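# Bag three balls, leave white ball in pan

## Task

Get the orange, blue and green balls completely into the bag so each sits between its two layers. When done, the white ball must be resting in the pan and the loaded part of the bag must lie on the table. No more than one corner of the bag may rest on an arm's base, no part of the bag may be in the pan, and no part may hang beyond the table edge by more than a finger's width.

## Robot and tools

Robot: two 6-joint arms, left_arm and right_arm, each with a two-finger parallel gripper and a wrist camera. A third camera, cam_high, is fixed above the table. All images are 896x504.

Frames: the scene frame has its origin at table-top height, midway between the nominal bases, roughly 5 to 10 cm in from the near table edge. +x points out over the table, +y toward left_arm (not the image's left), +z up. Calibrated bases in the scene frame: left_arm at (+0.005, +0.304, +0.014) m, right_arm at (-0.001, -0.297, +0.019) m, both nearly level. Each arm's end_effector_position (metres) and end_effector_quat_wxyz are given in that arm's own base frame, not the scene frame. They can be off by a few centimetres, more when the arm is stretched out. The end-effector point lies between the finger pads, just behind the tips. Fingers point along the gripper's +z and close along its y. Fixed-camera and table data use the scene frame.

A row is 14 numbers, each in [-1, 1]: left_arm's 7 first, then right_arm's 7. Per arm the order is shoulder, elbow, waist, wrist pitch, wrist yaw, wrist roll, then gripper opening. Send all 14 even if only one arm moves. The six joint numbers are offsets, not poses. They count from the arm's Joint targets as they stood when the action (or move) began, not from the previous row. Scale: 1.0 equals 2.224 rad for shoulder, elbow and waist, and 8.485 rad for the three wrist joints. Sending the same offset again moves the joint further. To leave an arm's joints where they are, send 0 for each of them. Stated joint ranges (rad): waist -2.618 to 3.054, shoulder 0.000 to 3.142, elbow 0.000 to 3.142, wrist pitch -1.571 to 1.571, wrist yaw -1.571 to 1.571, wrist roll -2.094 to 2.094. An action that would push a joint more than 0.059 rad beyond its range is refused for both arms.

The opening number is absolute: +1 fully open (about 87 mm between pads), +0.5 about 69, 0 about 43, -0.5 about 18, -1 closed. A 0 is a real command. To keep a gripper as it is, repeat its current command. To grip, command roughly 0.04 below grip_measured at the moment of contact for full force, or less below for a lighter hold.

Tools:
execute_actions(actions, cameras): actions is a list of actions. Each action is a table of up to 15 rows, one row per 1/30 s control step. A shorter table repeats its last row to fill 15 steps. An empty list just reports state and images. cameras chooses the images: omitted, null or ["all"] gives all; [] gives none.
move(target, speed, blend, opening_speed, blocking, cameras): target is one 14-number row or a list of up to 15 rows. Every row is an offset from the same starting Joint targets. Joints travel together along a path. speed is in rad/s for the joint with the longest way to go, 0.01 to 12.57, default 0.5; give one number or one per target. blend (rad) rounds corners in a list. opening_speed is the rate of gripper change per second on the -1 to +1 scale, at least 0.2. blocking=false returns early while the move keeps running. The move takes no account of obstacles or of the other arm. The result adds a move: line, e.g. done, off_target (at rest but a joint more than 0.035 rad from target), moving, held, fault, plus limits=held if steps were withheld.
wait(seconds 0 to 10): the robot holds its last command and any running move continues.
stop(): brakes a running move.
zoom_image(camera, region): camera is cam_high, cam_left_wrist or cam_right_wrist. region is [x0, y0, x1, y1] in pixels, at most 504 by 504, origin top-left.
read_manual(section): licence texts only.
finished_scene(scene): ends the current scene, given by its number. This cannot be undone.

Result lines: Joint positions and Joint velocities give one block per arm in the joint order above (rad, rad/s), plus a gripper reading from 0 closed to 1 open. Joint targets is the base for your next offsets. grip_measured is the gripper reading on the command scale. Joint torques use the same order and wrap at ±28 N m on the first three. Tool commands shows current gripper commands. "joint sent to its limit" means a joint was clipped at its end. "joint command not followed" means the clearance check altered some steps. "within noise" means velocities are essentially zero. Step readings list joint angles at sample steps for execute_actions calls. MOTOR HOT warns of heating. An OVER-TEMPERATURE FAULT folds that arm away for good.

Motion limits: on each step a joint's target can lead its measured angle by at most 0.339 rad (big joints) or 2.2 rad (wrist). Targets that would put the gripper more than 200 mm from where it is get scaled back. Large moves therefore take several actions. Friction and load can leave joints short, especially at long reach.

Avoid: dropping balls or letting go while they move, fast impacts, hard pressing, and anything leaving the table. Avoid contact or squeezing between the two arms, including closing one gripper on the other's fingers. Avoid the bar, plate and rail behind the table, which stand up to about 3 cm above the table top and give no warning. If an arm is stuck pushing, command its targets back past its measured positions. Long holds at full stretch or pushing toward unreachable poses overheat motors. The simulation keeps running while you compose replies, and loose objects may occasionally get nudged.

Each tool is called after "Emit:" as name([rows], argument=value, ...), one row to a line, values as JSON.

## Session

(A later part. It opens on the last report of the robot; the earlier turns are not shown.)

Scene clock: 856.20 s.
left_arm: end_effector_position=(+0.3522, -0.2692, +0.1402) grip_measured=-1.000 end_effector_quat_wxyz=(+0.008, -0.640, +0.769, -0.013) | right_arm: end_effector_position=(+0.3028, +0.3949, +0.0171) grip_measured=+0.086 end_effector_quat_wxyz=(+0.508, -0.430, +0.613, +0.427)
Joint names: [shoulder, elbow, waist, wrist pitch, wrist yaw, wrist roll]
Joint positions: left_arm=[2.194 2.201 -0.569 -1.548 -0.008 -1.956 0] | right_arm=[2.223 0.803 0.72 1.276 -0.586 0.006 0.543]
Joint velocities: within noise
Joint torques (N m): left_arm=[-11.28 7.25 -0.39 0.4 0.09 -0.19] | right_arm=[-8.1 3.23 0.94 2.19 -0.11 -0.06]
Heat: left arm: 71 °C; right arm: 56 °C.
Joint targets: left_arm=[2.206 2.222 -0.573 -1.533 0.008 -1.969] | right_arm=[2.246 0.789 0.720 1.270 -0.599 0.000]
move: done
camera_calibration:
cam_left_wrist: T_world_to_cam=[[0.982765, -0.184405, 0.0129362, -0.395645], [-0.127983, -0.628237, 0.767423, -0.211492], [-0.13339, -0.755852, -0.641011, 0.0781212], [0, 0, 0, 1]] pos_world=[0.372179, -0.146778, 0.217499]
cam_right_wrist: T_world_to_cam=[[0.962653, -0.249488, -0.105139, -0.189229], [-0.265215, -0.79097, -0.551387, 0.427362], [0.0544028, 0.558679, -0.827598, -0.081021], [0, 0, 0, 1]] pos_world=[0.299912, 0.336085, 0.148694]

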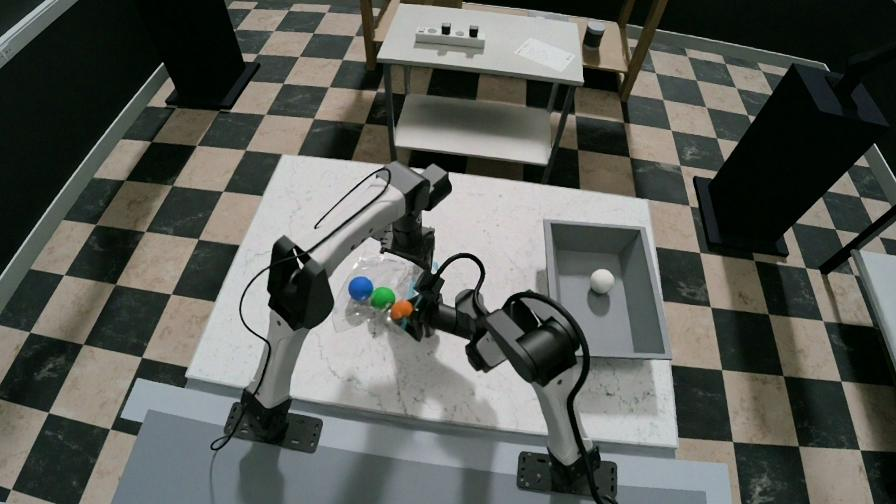

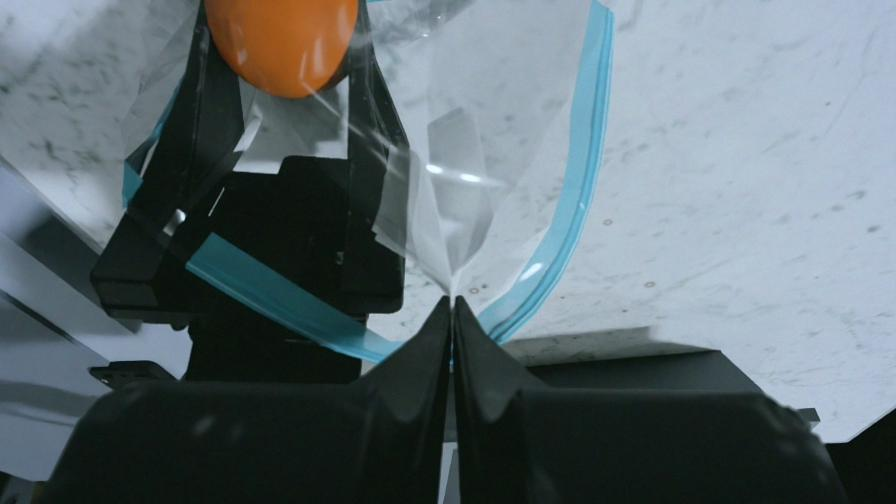

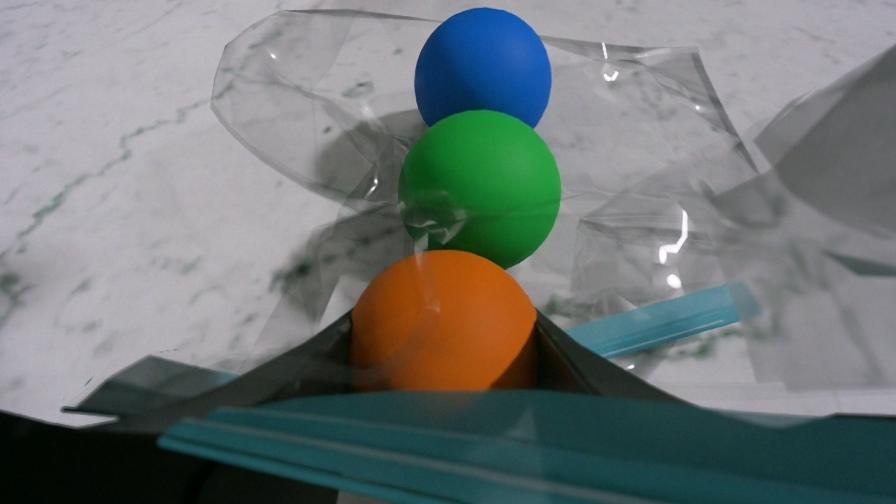

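Emit:
move([
  [0,0,0,0,0,0,-1,0.003,0.0,0,-0.004,0,0,0],
  [0,0,0,0,0,0,-1,0.003,0,0,-0.004,0,0,0.35],
  [0,0,0,0,0,0,-1,-0.042,-0.0834,-0.0198,0.0183,0,0,0.35],
  [0,0,0,0,0,0,-1,-0.042,-0.0834,-0.0198,0.0183,0,0,-0.1],
], speed=[0.15,0.15,0.15,0.2], opening_speed=0.7)

Scene clock: 864.60 s.
left_arm: end_effector_position=(+0.3526, -0.2697, +0.1403) grip_measured=-1.000 end_effector_quat_wxyz=(+0.008, -0.640, +0.768, -0.014) | right_arm: end_effector_position=(+0.2809, +0.3566, +0.0100) grip_measured=-0.100 end_effector_quat_wxyz=(+0.512, -0.420, +0.622, +0.418)
Joint names: [shoulder, elbow, waist, wrist pitch, wrist yaw, wrist roll]
Joint positions: left_arm=[2.194 2.201 -0.569 -1.546 -0.007 -1.957 0] | right_arm=[2.183 0.615 0.688 1.415 -0.586 0.006 0.45]
Joint velocities: within noise
Joint torques (N m): left_arm=[-11.28 7.28 -0.35 0.35 0.08 -0.18] | right_arm=[-11.7 2.62 0.02 2.37 -0.11 -0.05]
Heat: left arm: 71 °C; right arm: 55 °C.
Joint targets: left_arm=[2.206 2.222 -0.573 -1.533 0.008 -1.969] | right_arm=[2.152 0.603 0.676 1.425 -0.600 -0.001]
move: done; target 2's new numbers were sent with right_arm's wrist pitch 0.041 rad from that target
camera_calibration:
cam_left_wrist: T_world_to_cam=[[0.982877, -0.183693, 0.0144547, -0.396155], [-0.128372, -0.62637, 0.768883, -0.21139], [-0.132185, -0.757573, -0.639226, 0.0767045], [0, 0, 0, 1]] pos_world=[0.372374, -0.14707, 0.217292]
cam_right_wrist: T_world_to_cam=[[0.953662, -0.280375, -0.109173, -0.164811], [-0.29328, -0.785184, -0.545411, 0.393056], [0.0671986, 0.552156, -0.831028, -0.0655718], [0, 0, 0, 1]] pos_world=[0.276856, 0.298618, 0.141892]

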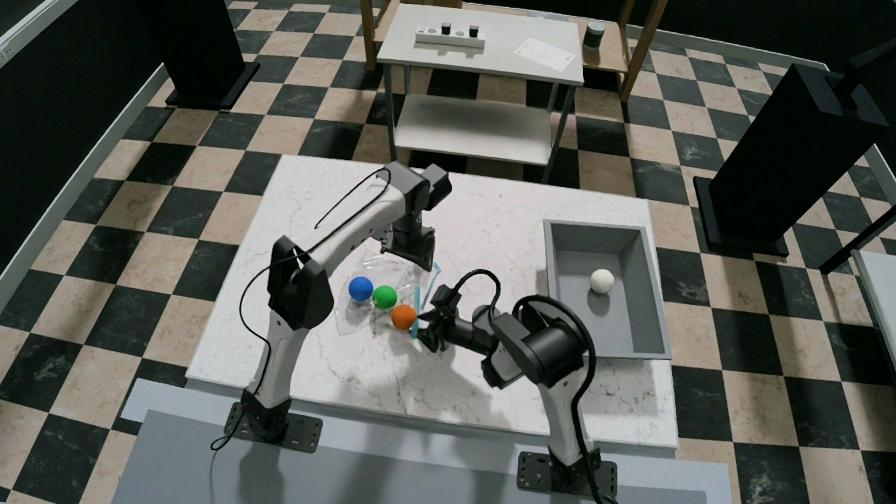

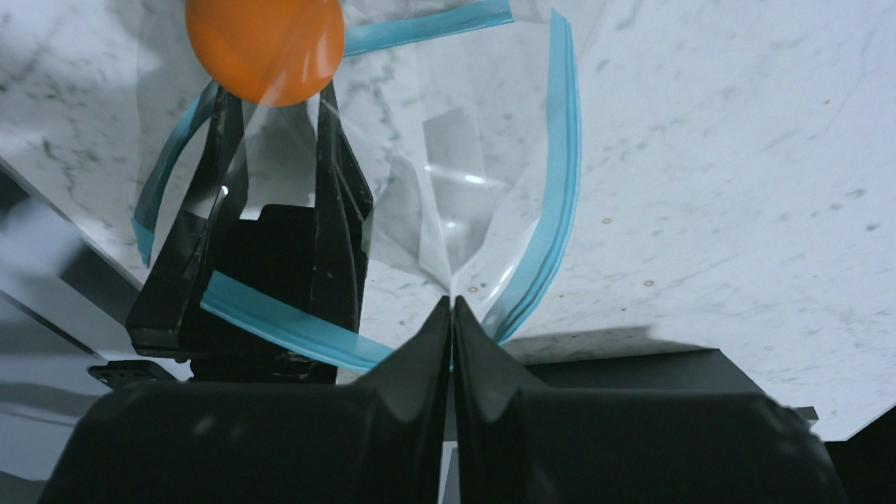

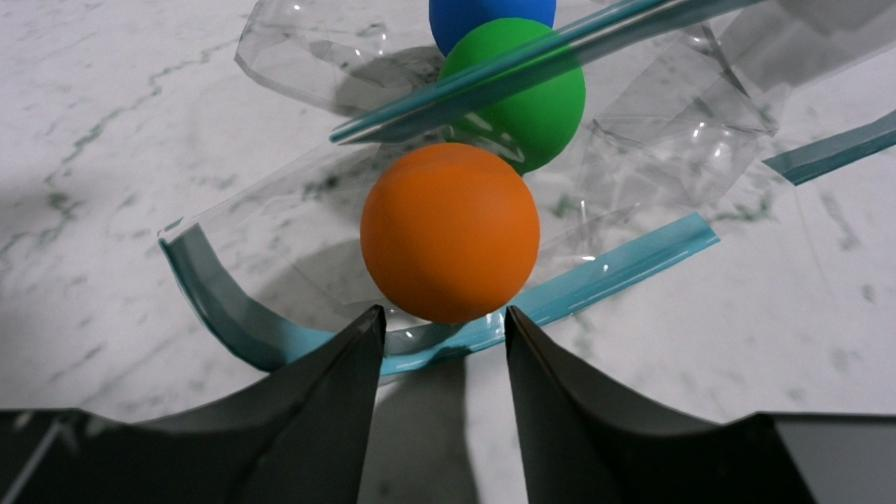

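Emit:
move(target=[0,0,0,0,0,0,-1,0.056,0.115,0.032,-0.02,0,0,-0.1], speed=0.3)

Emit:
move(target=[0,0,0,0,0,0,-1,-0.056,-0.115,-0.032,0.02,0,0,-0.1], speed=0.2)

Scene clock: 868.83 s.
left_arm: end_effector_position=(+0.3528, -0.2698, +0.1403) grip_measured=-1.000 end_effector_quat_wxyz=(+0.008, -0.640, +0.768, -0.014) | right_arm: end_effector_position=(+0.2979, +0.4074, +0.0108) grip_measured=-0.100 end_effector_quat_wxyz=(+0.501, -0.438, +0.608, +0.433)
Joint names: [shoulder, elbow, waist, wrist pitch, wrist yaw, wrist roll]
Joint positions: left_arm=[2.194 2.201 -0.569 -1.545 -0.007 -1.958 0] | right_arm=[2.258 0.839 0.745 1.272 -0.587 0.006 0.45]
Joint velocities: within noise
Joint torques (N m): left_arm=[-11.28 7.25 -0.36 0.33 0.09 -0.19] | right_arm=[-8.77 6.05 1.09 2.06 -0.1 -0.05]
Heat: left arm: 71 °C; right arm: 56 °C.
Joint targets: left_arm=[2.206 2.222 -0.573 -1.533 0.007 -1.969] | right_arm=[2.277 0.859 0.747 1.255 -0.599 -0.001]
move: done
camera_calibration:
cam_left_wrist: T_world_to_cam=[[0.982945, -0.183276, 0.0151179, -0.396377], [-0.128575, -0.626135, 0.769041, -0.211363], [-0.131481, -0.757869, -0.639021, 0.0762916], [0, 0, 0, 1]] pos_world=[0.372471, -0.147169, 0.217291]
cam_right_wrist: T_world_to_cam=[[0.968813, -0.223845, -0.106273, -0.194317], [-0.244851, -0.798931, -0.549324, 0.429584], [0.0380585, 0.558213, -0.828824, -0.08788], [0, 0, 0, 1]] pos_world=[0.296786, 0.348767, 0.142493]

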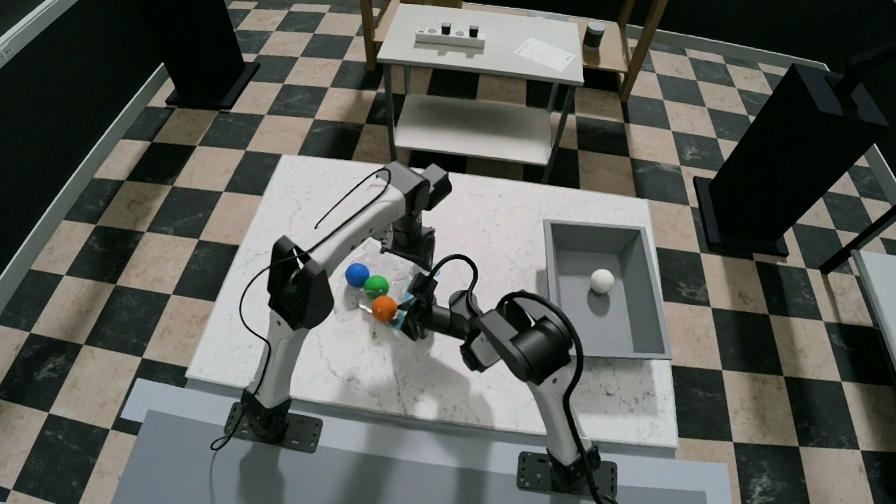

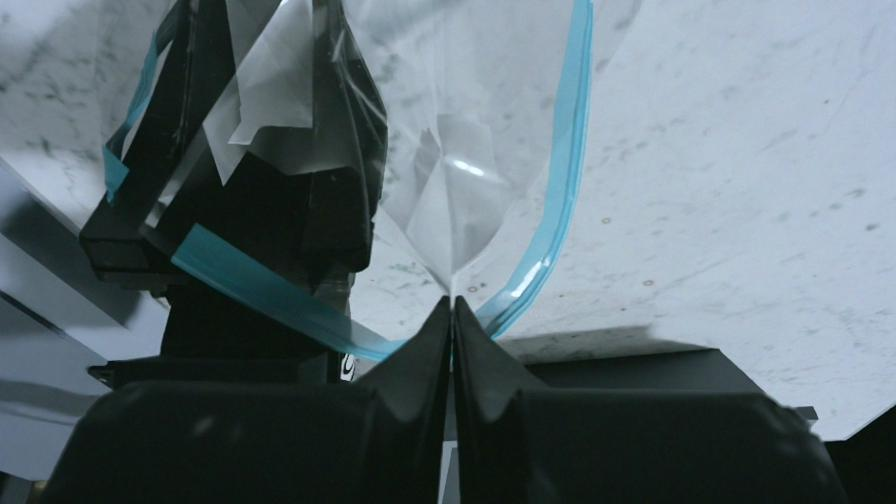

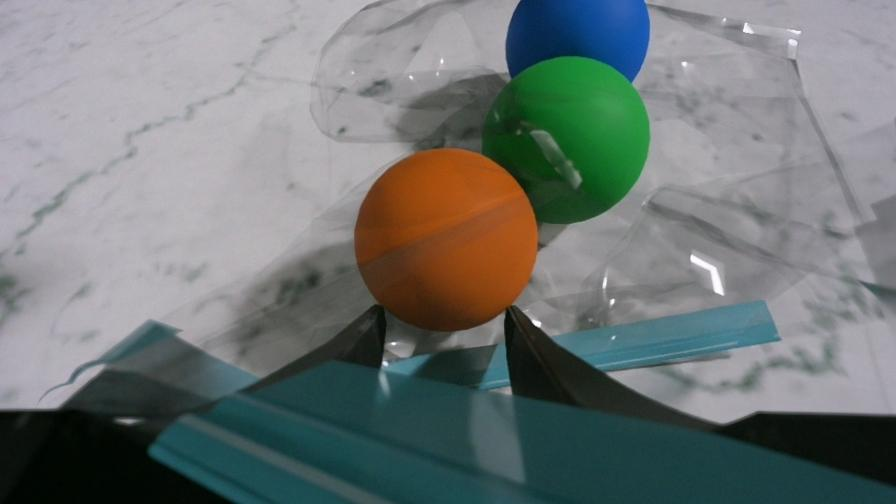

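Scene clock: 870.63 s.
left_arm: end_effector_position=(+0.3528, -0.2698, +0.1403) grip_measured=-1.000 end_effector_quat_wxyz=(+0.008, -0.640, +0.768, -0.014) | right_arm: end_effector_position=(+0.2805, +0.3565, +0.0094) grip_measured=-0.100 end_effector_quat_wxyz=(+0.510, -0.421, +0.622, +0.418)
Joint names: [shoulder, elbow, waist, wrist pitch, wrist yaw, wrist roll]
Joint positions: left_arm=[2.194 2.201 -0.569 -1.545 -0.007 -1.958 0] | right_arm=[2.183 0.614 0.688 1.414 -0.588 0.006 0.45]
Joint velocities: within noise
Joint torques (N m): left_arm=[-11.3 7.25 -0.39 0.33 0.08 -0.18] | right_arm=[-11.75 2.66 0.01 2.37 -0.1 -0.05]
Heat: left arm: 72 °C; right arm: 57 °C.
Joint targets: left_arm=[2.206 2.222 -0.573 -1.533 0.007 -1.969] | right_arm=[2.152 0.604 0.676 1.425 -0.599 -0.001]
move: done
camera_calibration:
cam_left_wrist: T_world_to_cam=[[0.982945, -0.183276, 0.0151179, -0.396377], [-0.128575, -0.626135, 0.769041, -0.211363], [-0.131481, -0.757869, -0.639021, 0.0762916], [0, 0, 0, 1]] pos_world=[0.372471, -0.147169, 0.217291]
cam_right_wrist: T_world_to_cam=[[0.953777, -0.279423, -0.110601, -0.164886], [-0.293403, -0.786245, -0.543814, 0.39288], [0.0649946, 0.551128, -0.831886, -0.0649432], [0, 0, 0, 1]] pos_world=[0.276758, 0.298619, 0.141392]

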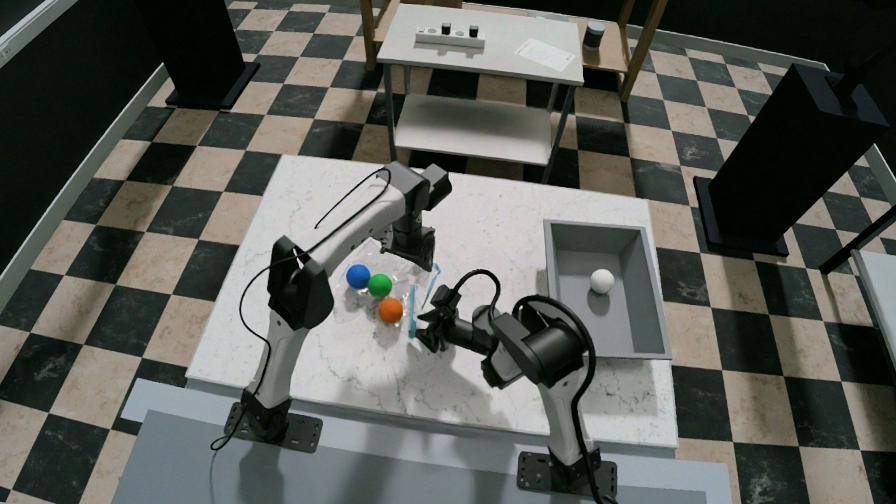

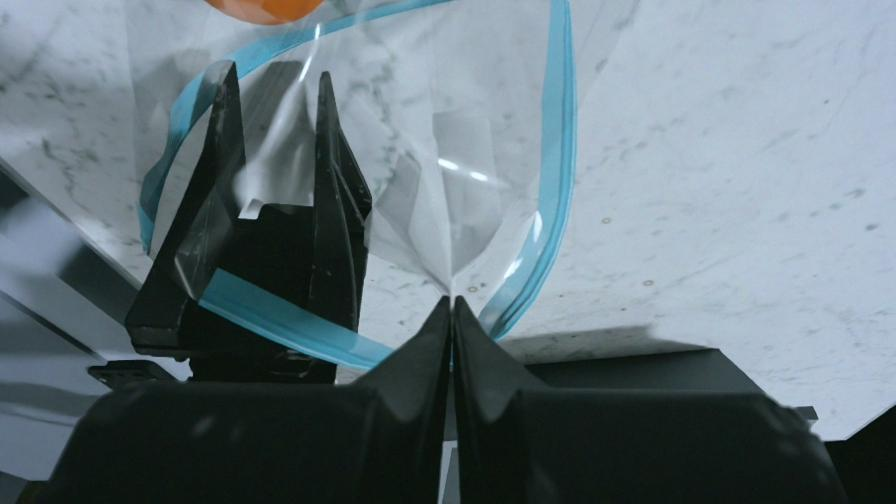

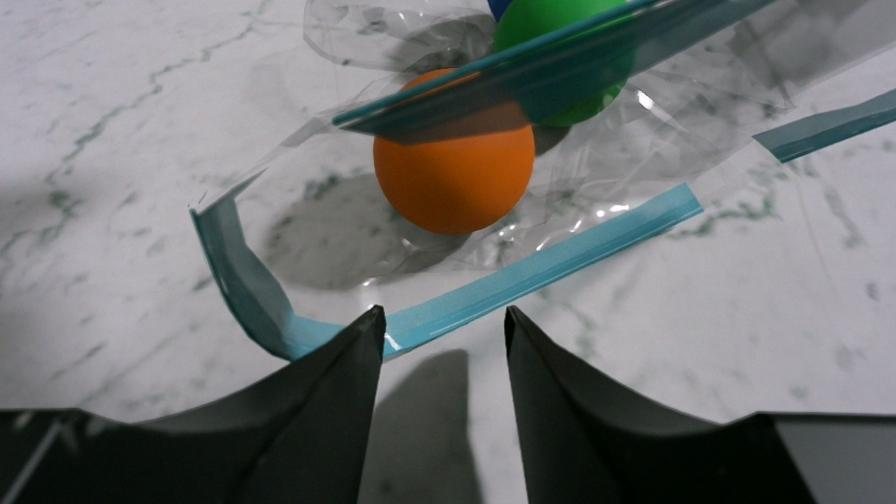

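Emit:
move(target=[0,0,0,0,0,0,-1,0.035,0.07,0.02,-0.012,0,0,-0.1], speed=0.25)

Scene clock: 880.23 s.
left_arm: end_effector_position=(+0.3529, -0.2699, +0.1403) grip_measured=-1.000 end_effector_quat_wxyz=(+0.008, -0.640, +0.768, -0.015) | right_arm: end_effector_position=(+0.2928, +0.3851, +0.0159) grip_measured=-0.100 end_effector_quat_wxyz=(+0.512, -0.430, +0.609, +0.427)
Joint names: [shoulder, elbow, waist, wrist pitch, wrist yaw, wrist roll]
Joint positions: left_arm=[2.194 2.201 -0.569 -1.545 -0.007 -1.958 0] | right_arm=[2.213 0.739 0.718 1.339 -0.588 0.006 0.45]
Joint velocities: within noise
Joint torques (N m): left_arm=[-11.29 7.25 -0.4 0.32 0.09 -0.19] | right_arm=[-8.23 5.74 1.14 2.04 -0.1 -0.05]
Heat: left arm: 72 °C; right arm: 57 °C.
Joint targets: left_arm=[2.206 2.222 -0.573 -1.533 0.007 -1.969] | right_arm=[2.230 0.759 0.721 1.323 -0.600 -0.001]
move: done
camera_calibration:
cam_left_wrist: T_world_to_cam=[[0.982937, -0.183289, 0.0155079, -0.396557], [-0.128855, -0.625945, 0.769148, -0.21124], [-0.131269, -0.758023, -0.638882, 0.076173], [0, 0, 0, 1]] pos_world=[0.37257, -0.147168, 0.21729]
cam_right_wrist: T_world_to_cam=[[0.963456, -0.248762, -0.0993489, -0.182797], [-0.260905, -0.787471, -0.558406, 0.413681], [0.0606759, 0.563921, -0.823597, -0.0799505], [0, 0, 0, 1]] pos_world=[0.2889, 0.325375, 0.146995]

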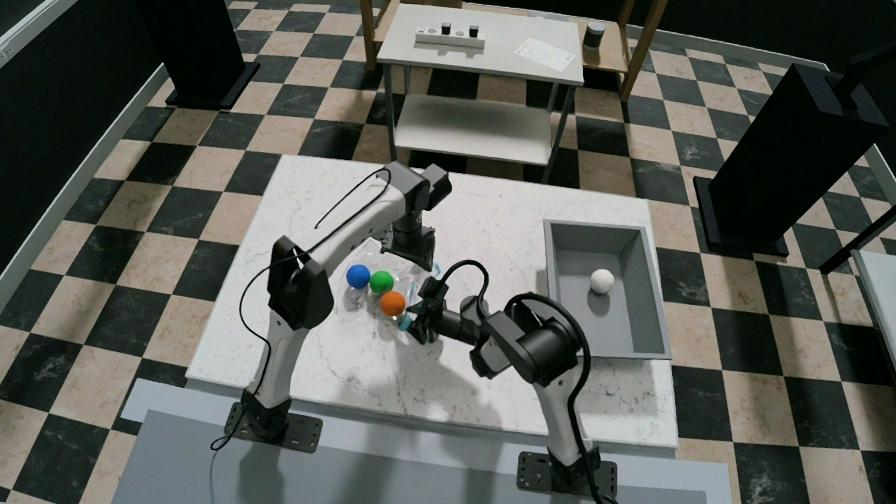

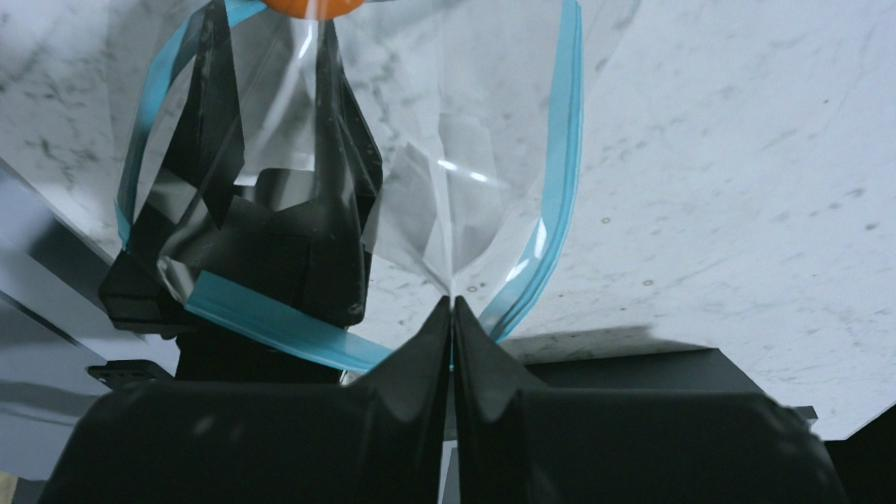

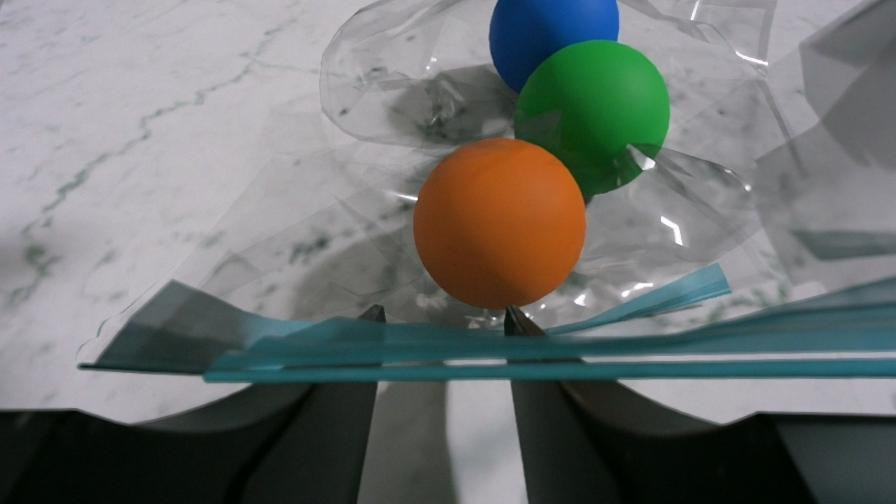

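Emit:
move([
  [0,0,0,0,0,0,-1,-0.035,-0.07,-0.02,0.012,0,0,-0.1],
  [0,0,0,0,0,0,-1,-0.1277,-0.1587,-0.0378,0.0022,0.0118,0,-0.1],
  [0,0,0,0,0,0,-1,-0.4996,-0.112,-0.1138,-0.1254,0.0247,-0.0153,-0.1],
], speed=[0.25,0.3,0.6], blend=0.02)

Scene clock: 887.47 s.
left_arm: end_effector_position=(+0.3530, -0.2700, +0.1404) grip_measured=-1.000 end_effector_quat_wxyz=(+0.008, -0.640, +0.768, -0.015) | right_arm: end_effector_position=(+0.2760, +0.2157, +0.1273) grip_measured=-0.100 end_effector_quat_wxyz=(+0.514, -0.347, +0.740, +0.262)
Joint names: [shoulder, elbow, waist, wrist pitch, wrist yaw, wrist roll]
Joint positions: left_arm=[2.194 2.201 -0.569 -1.544 -0.006 -1.958 0] | right_arm=[1.128 0.481 0.477 0.274 -0.407 -0.121 0.45]
Joint velocities: within noise
Joint torques (N m): left_arm=[-11.3 7.27 -0.39 0.31 0.09 -0.19] | right_arm=[-3.71 9.81 0.16 2.08 0.16 -0.08]
Heat: left arm: 72 °C; right arm: 56 °C.
Joint targets: left_arm=[2.206 2.222 -0.573 -1.533 0.008 -1.969] | right_arm=[1.119 0.510 0.467 0.259 -0.390 -0.130]
move: done
camera_calibration:
cam_left_wrist: T_world_to_cam=[[0.982936, -0.183247, 0.0160542, -0.396784], [-0.129164, -0.62542, 0.769524, -0.211176], [-0.130972, -0.758466, -0.638416, 0.0758334], [0, 0, 0, 1]] pos_world=[0.372669, -0.147266, 0.217289]
cam_right_wrist: T_world_to_cam=[[0.789646, -0.611201, -0.0537873, -0.0773034], [-0.586775, -0.726642, -0.357333, 0.389431], [0.179318, 0.313727, -0.932427, 0.143514], [0, 0, 0, 1]] pos_world=[0.263816, 0.190705, 0.268815]

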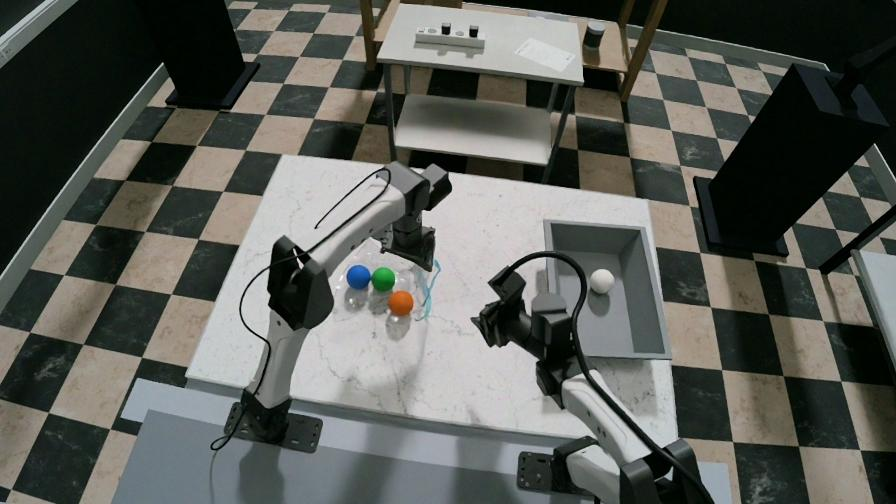

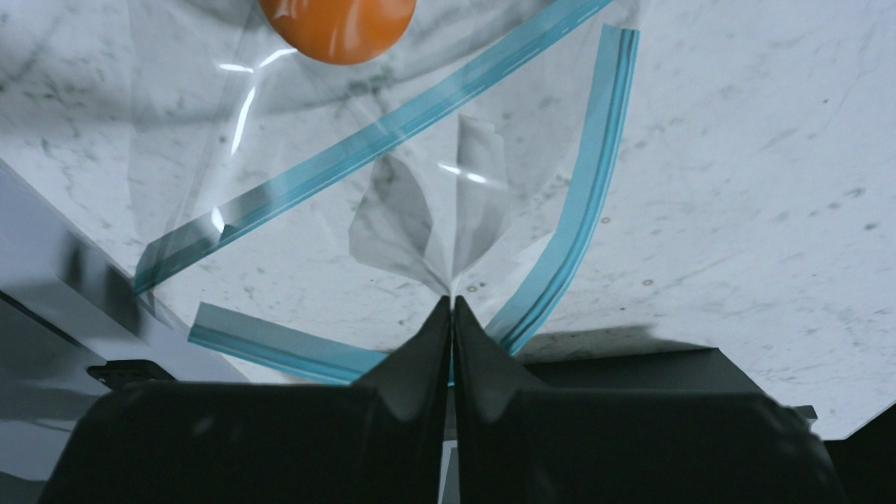

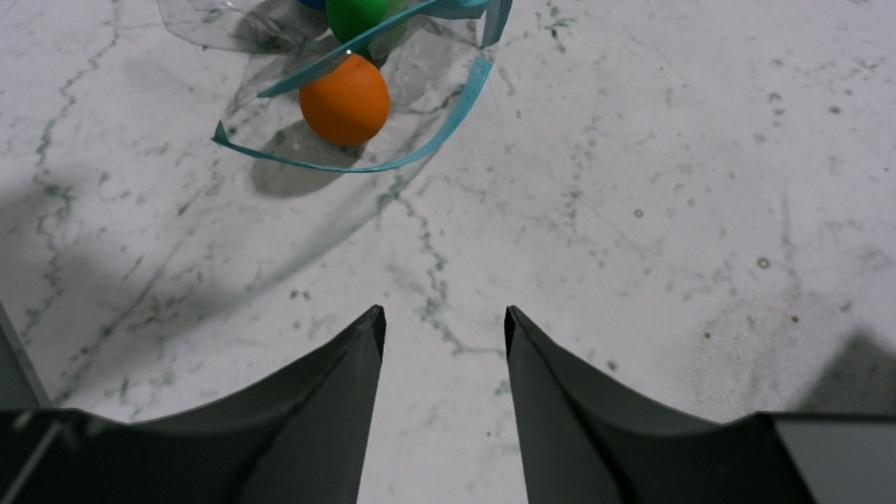

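Emit:
move(target=[-0.0036,-0.2217,0,0.0572,0,0,-1,0,0,0,0,0,0,-0.1], speed=0.2)

Scene clock: 901.43 s.
left_arm: end_effector_position=(+0.3593, -0.2741, +0.0259) grip_measured=-1.000 end_effector_quat_wxyz=(+0.011, -0.640, +0.768, -0.026) | right_arm: end_effector_position=(+0.2760, +0.2154, +0.1269) grip_measured=-0.100 end_effector_quat_wxyz=(+0.513, -0.347, +0.740, +0.261)
Joint names: [shoulder, elbow, waist, wrist pitch, wrist yaw, wrist roll]
Joint positions: left_arm=[2.194 1.74 -0.569 -1.061 -0.006 -1.958 0] | right_arm=[1.128 0.481 0.477 0.272 -0.406 -0.122 0.45]
Joint velocities: within noise
Joint torques (N m): left_arm=[-12.22 4.48 -0.35 0.41 0.08 -0.18] | right_arm=[-3.71 9.81 0.17 2.12 0.13 -0.07]
Heat: left arm: 73 °C; right arm: 53 °C.
Joint targets: left_arm=[2.198 1.729 -0.573 -1.047 0.007 -1.969] | right_arm=[1.119 0.510 0.467 0.259 -0.390 -0.130]
move: done
camera_calibration:
cam_left_wrist: T_world_to_cam=[[0.98249, -0.182619, 0.0369184, -0.402122], [-0.143605, -0.616011, 0.774537, -0.117186], [-0.118703, -0.766277, -0.63145, -0.00627021], [0, 0, 0, 1]] pos_world=[0.377508, -0.150428, 0.101651]
cam_right_wrist: T_world_to_cam=[[0.78918, -0.611858, -0.0531485, -0.0772481], [-0.587521, -0.726903, -0.355571, 0.389064], [0.178925, 0.311835, -0.933137, 0.143792], [0, 0, 0, 1]] pos_world=[0.263818, 0.190707, 0.268412]

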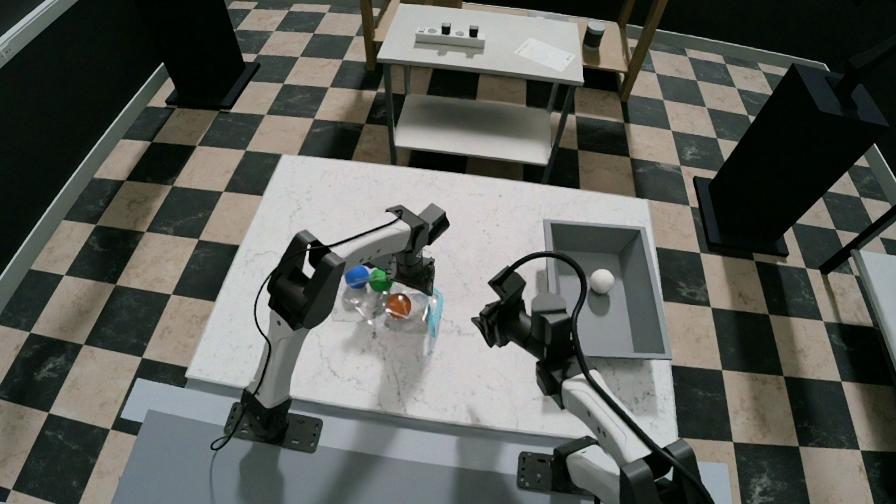

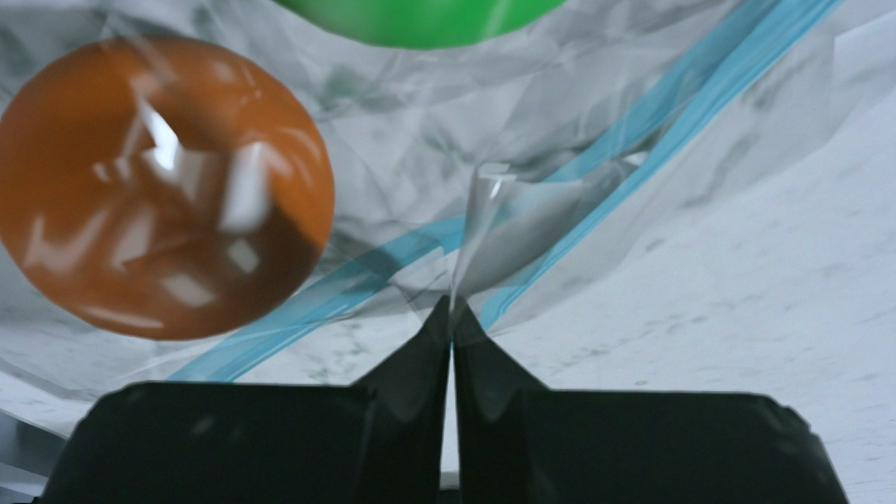

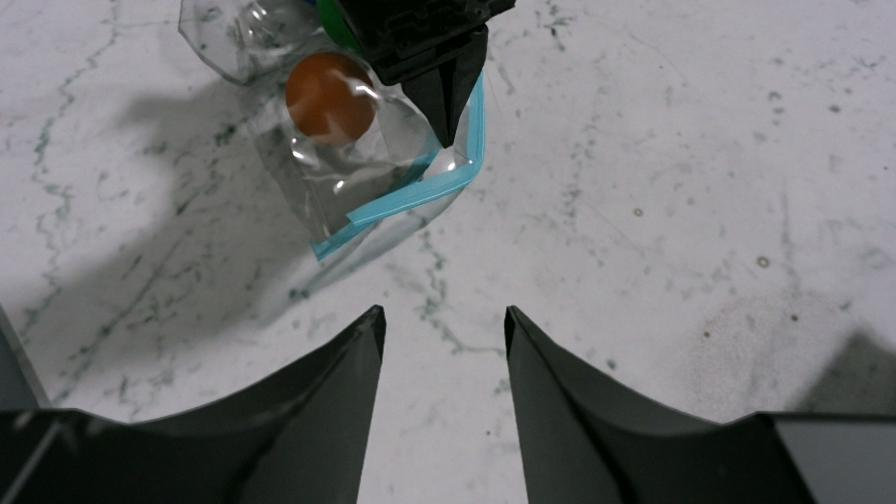

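Emit:
move([
  [0,-0.025,0,0.0066,0,0,-1,0,0,0,0,0,0,-0.1],
  [0,-0.025,0,0.0066,0,0,-0.4,0,0,0,0,0,0,-0.1],
], speed=0.2, opening_speed=0.4)

Emit:
move(target=[-0.0036,0.1,0,-0.0262,0,0,-0.4,0,0,0,0,0,0,-0.1], speed=0.2)

Scene clock: 906.57 s.
left_arm: end_effector_position=(+0.3571, -0.2727, +0.0125) grip_measured=-0.400 end_effector_quat_wxyz=(+0.012, -0.640, +0.768, -0.027) | right_arm: end_effector_position=(+0.2760, +0.2154, +0.1269) grip_measured=-0.100 end_effector_quat_wxyz=(+0.513, -0.347, +0.740, +0.261)
Joint names: [shoulder, elbow, waist, wrist pitch, wrist yaw, wrist roll]
Joint positions: left_arm=[2.194 1.685 -0.569 -1.003 -0.006 -1.958 0.3] | right_arm=[1.128 0.481 0.477 0.272 -0.406 -0.122 0.45]
Joint velocities: within noise
Joint torques (N m): left_arm=[-12.1 4.38 -0.36 0.38 0.09 -0.18] | right_arm=[-3.73 9.81 0.17 2.13 0.13 -0.07]
Heat: left arm: 73 °C; right arm: 53 °C.
Joint targets: left_arm=[2.198 1.674 -0.573 -0.991 0.008 -1.969] | right_arm=[1.119 0.510 0.467 0.259 -0.390 -0.130]
move: done
camera_calibration:
cam_left_wrist: T_world_to_cam=[[0.982415, -0.182533, 0.0392694, -0.399146], [-0.145194, -0.614656, 0.775317, -0.105337], [-0.117384, -0.767385, -0.63035, -0.0147502], [0, 0, 0, 1]] pos_world=[0.375102, -0.148922, 0.0880459]
cam_right_wrist: T_world_to_cam=[[0.78918, -0.611858, -0.0531485, -0.0772481], [-0.587521, -0.726903, -0.355571, 0.389064], [0.178925, 0.311835, -0.933137, 0.143792], [0, 0, 0, 1]] pos_world=[0.263818, 0.190707, 0.268412]

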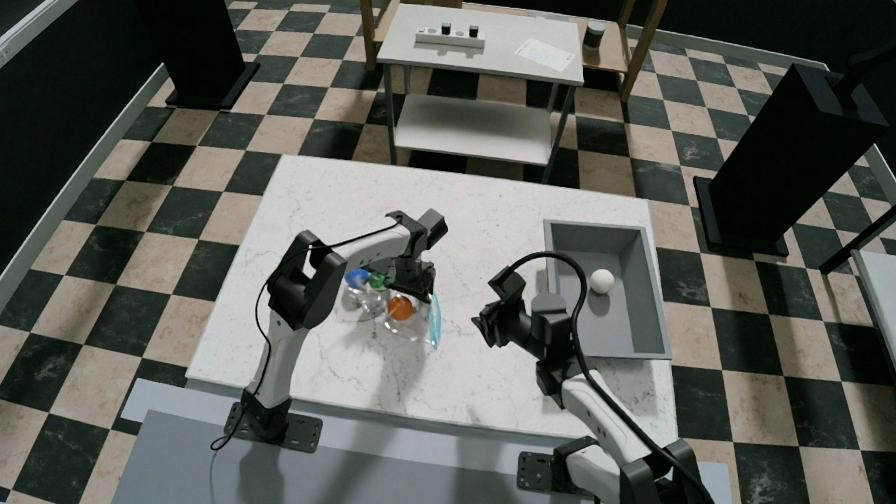

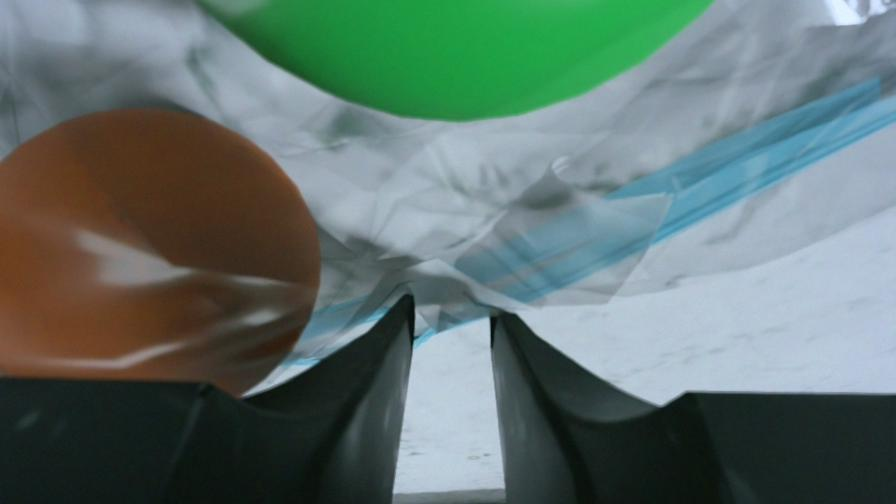

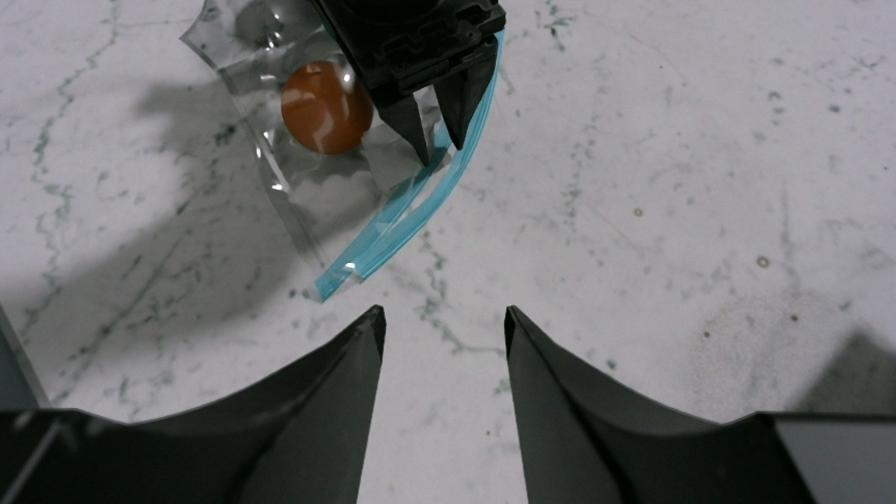

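Scene clock: 908.30 s.
left_arm: end_effector_position=(+0.3639, -0.2770, +0.0598) grip_measured=-0.400 end_effector_quat_wxyz=(+0.012, -0.640, +0.768, -0.027) | right_arm: end_effector_position=(+0.2760, +0.2154, +0.1269) grip_measured=-0.100 end_effector_quat_wxyz=(+0.513, -0.347, +0.740, +0.261)
Joint names: [shoulder, elbow, waist, wrist pitch, wrist yaw, wrist roll]
Joint positions: left_arm=[2.194 1.876 -0.569 -1.195 -0.006 -1.958 0.3] | right_arm=[1.128 0.481 0.477 0.272 -0.406 -0.122 0.45]
Joint velocities: within noise
Joint torques (N m): left_arm=[-13.11 7.31 -0.39 0.07 0.07 -0.18] | right_arm=[-3.73 9.81 0.16 2.12 0.13 -0.07]
Heat: left arm: 73 °C; right arm: 53 °C.
Joint targets: left_arm=[2.190 1.896 -0.573 -1.214 0.008 -1.969] | right_arm=[1.119 0.510 0.467 0.259 -0.390 -0.130]
move: done
camera_calibration:
cam_left_wrist: T_world_to_cam=[[0.982438, -0.18256, 0.03856, -0.40841], [-0.14471, -0.61503, 0.775111, -0.14402], [-0.117789, -0.767079, -0.630647, 0.0127921], [0, 0, 0, 1]] pos_world=[0.381904, -0.153324, 0.135447]
cam_right_wrist: T_world_to_cam=[[0.789234, -0.611824, -0.0527379, -0.0773786], [-0.587362, -0.727029, -0.355575, 0.389047], [0.179207, 0.311608, -0.933159, 0.143767], [0, 0, 0, 1]] pos_world=[0.263817, 0.190708, 0.268412]

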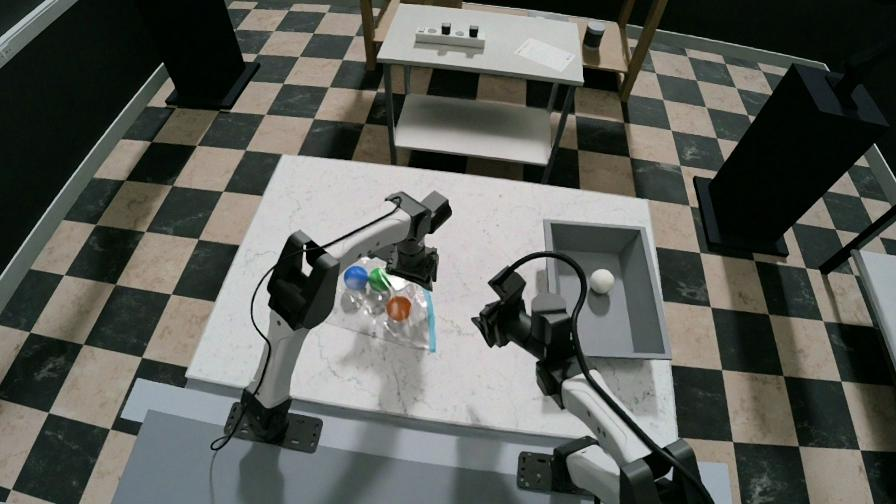

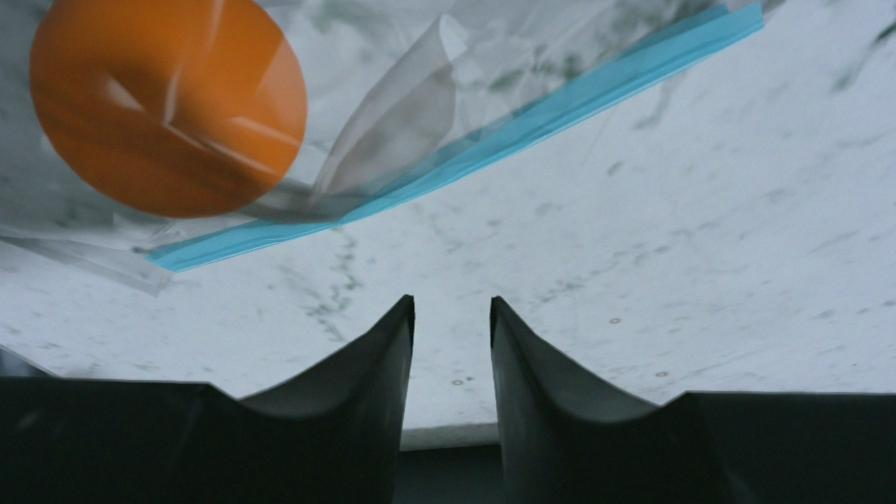

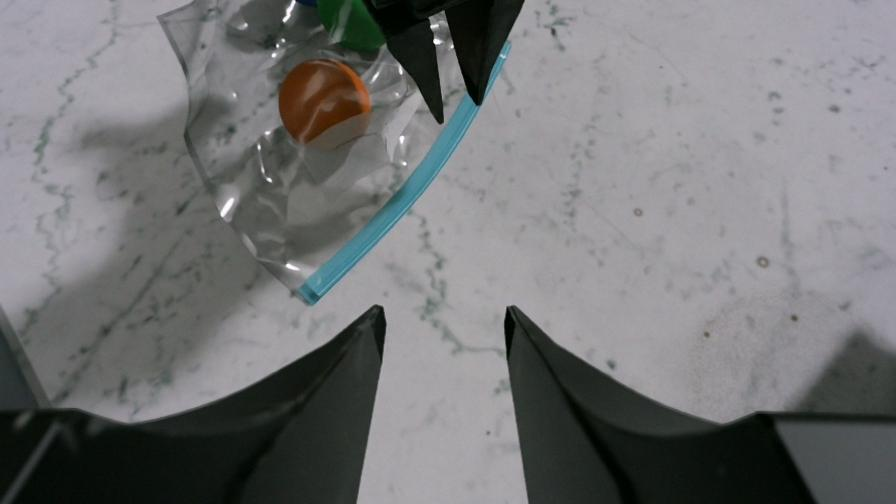

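Emit:
move([
  [0,0.16,0,-0.042,0,0,-0.4,0,0,0,0,0,0,-0.1],
  [-0.45,0,0,0.06,0,0,-0.4,0,0,0,0,0,0,-0.1],
  [-0.6,-0.4,0.1,0.07,0,0.1,-0.4,0,0,0,0,0,0,-0.1],
], speed=[0.3,0.6,0.6], blend=0.03)

Scene clock: 916.50 s.
left_arm: end_effector_position=(+0.2644, -0.1380, +0.2791) grip_measured=-0.400 end_effector_quat_wxyz=(+0.382, -0.325, +0.791, -0.350) | right_arm: end_effector_position=(+0.2760, +0.2154, +0.1269) grip_measured=-0.100 end_effector_quat_wxyz=(+0.513, -0.347, +0.740, +0.261)
Joint names: [shoulder, elbow, waist, wrist pitch, wrist yaw, wrist roll]
Joint positions: left_arm=[0.869 1.017 -0.356 -0.63 -0.004 -1.132 0.3] | right_arm=[1.128 0.481 0.477 0.272 -0.406 -0.122 0.45]
Joint velocities: within noise
Joint torques (N m): left_arm=[-2.4 5.55 0.58 1.98 0.1 0.2] | right_arm=[-3.73 9.81 0.16 2.12 0.13 -0.07]
Heat: left arm: 73 °C; right arm: 53 °C.
Joint targets: left_arm=[0.856 1.006 -0.351 -0.620 0.008 -1.121] | right_arm=[1.119 0.510 0.467 0.259 -0.390 -0.130]
move: done
camera_calibration:
cam_left_wrist: T_world_to_cam=[[0.259772, -0.552094, 0.792282, -0.364059], [-0.95373, -0.275298, 0.120869, 0.200625], [0.151383, -0.787022, -0.598063, 0.163104], [0, 0, 0, 1]] pos_world=[0.261223, -0.0173965, 0.361735]
cam_right_wrist: T_world_to_cam=[[0.789234, -0.611824, -0.0527379, -0.0773786], [-0.587362, -0.727029, -0.355575, 0.389047], [0.179207, 0.311608, -0.933159, 0.143767], [0, 0, 0, 1]] pos_world=[0.263817, 0.190708, 0.268412]

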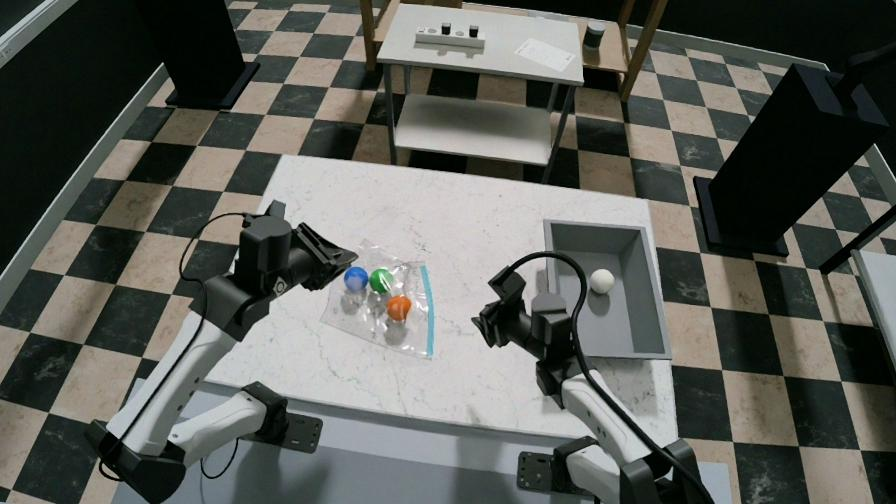

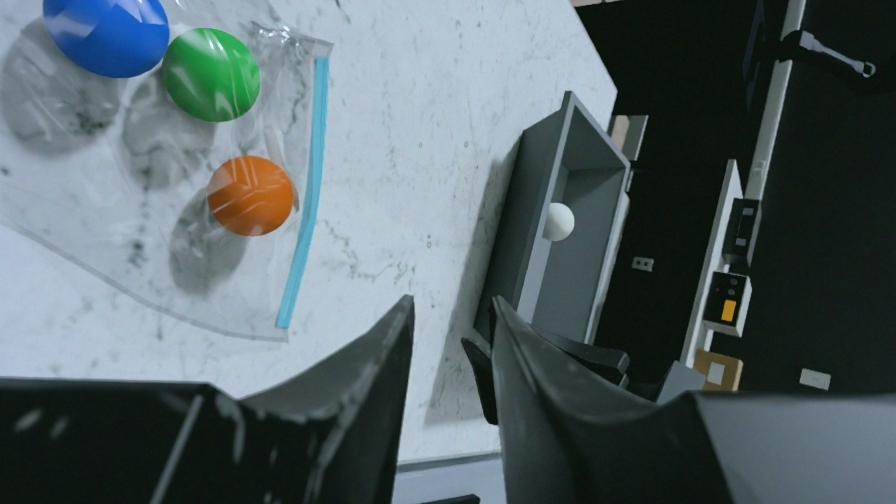

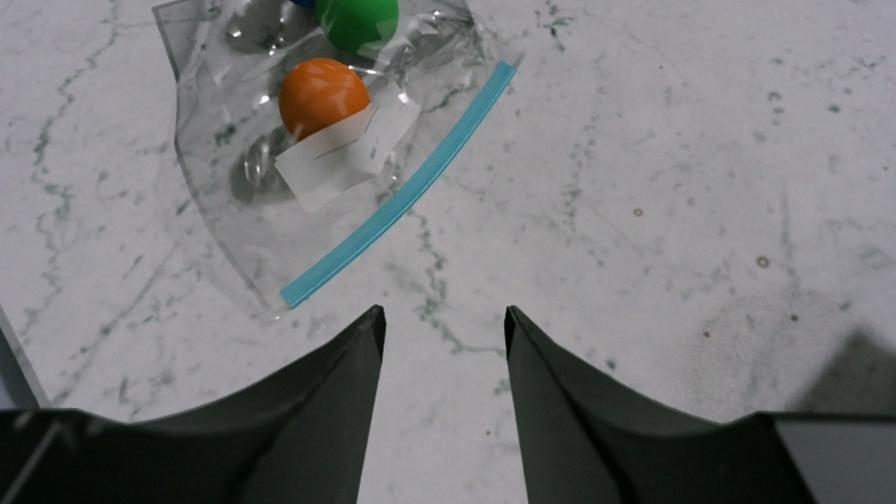

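Perfect.

Emit:
finished_scene(scene=1)

The scene is finished: the task was done.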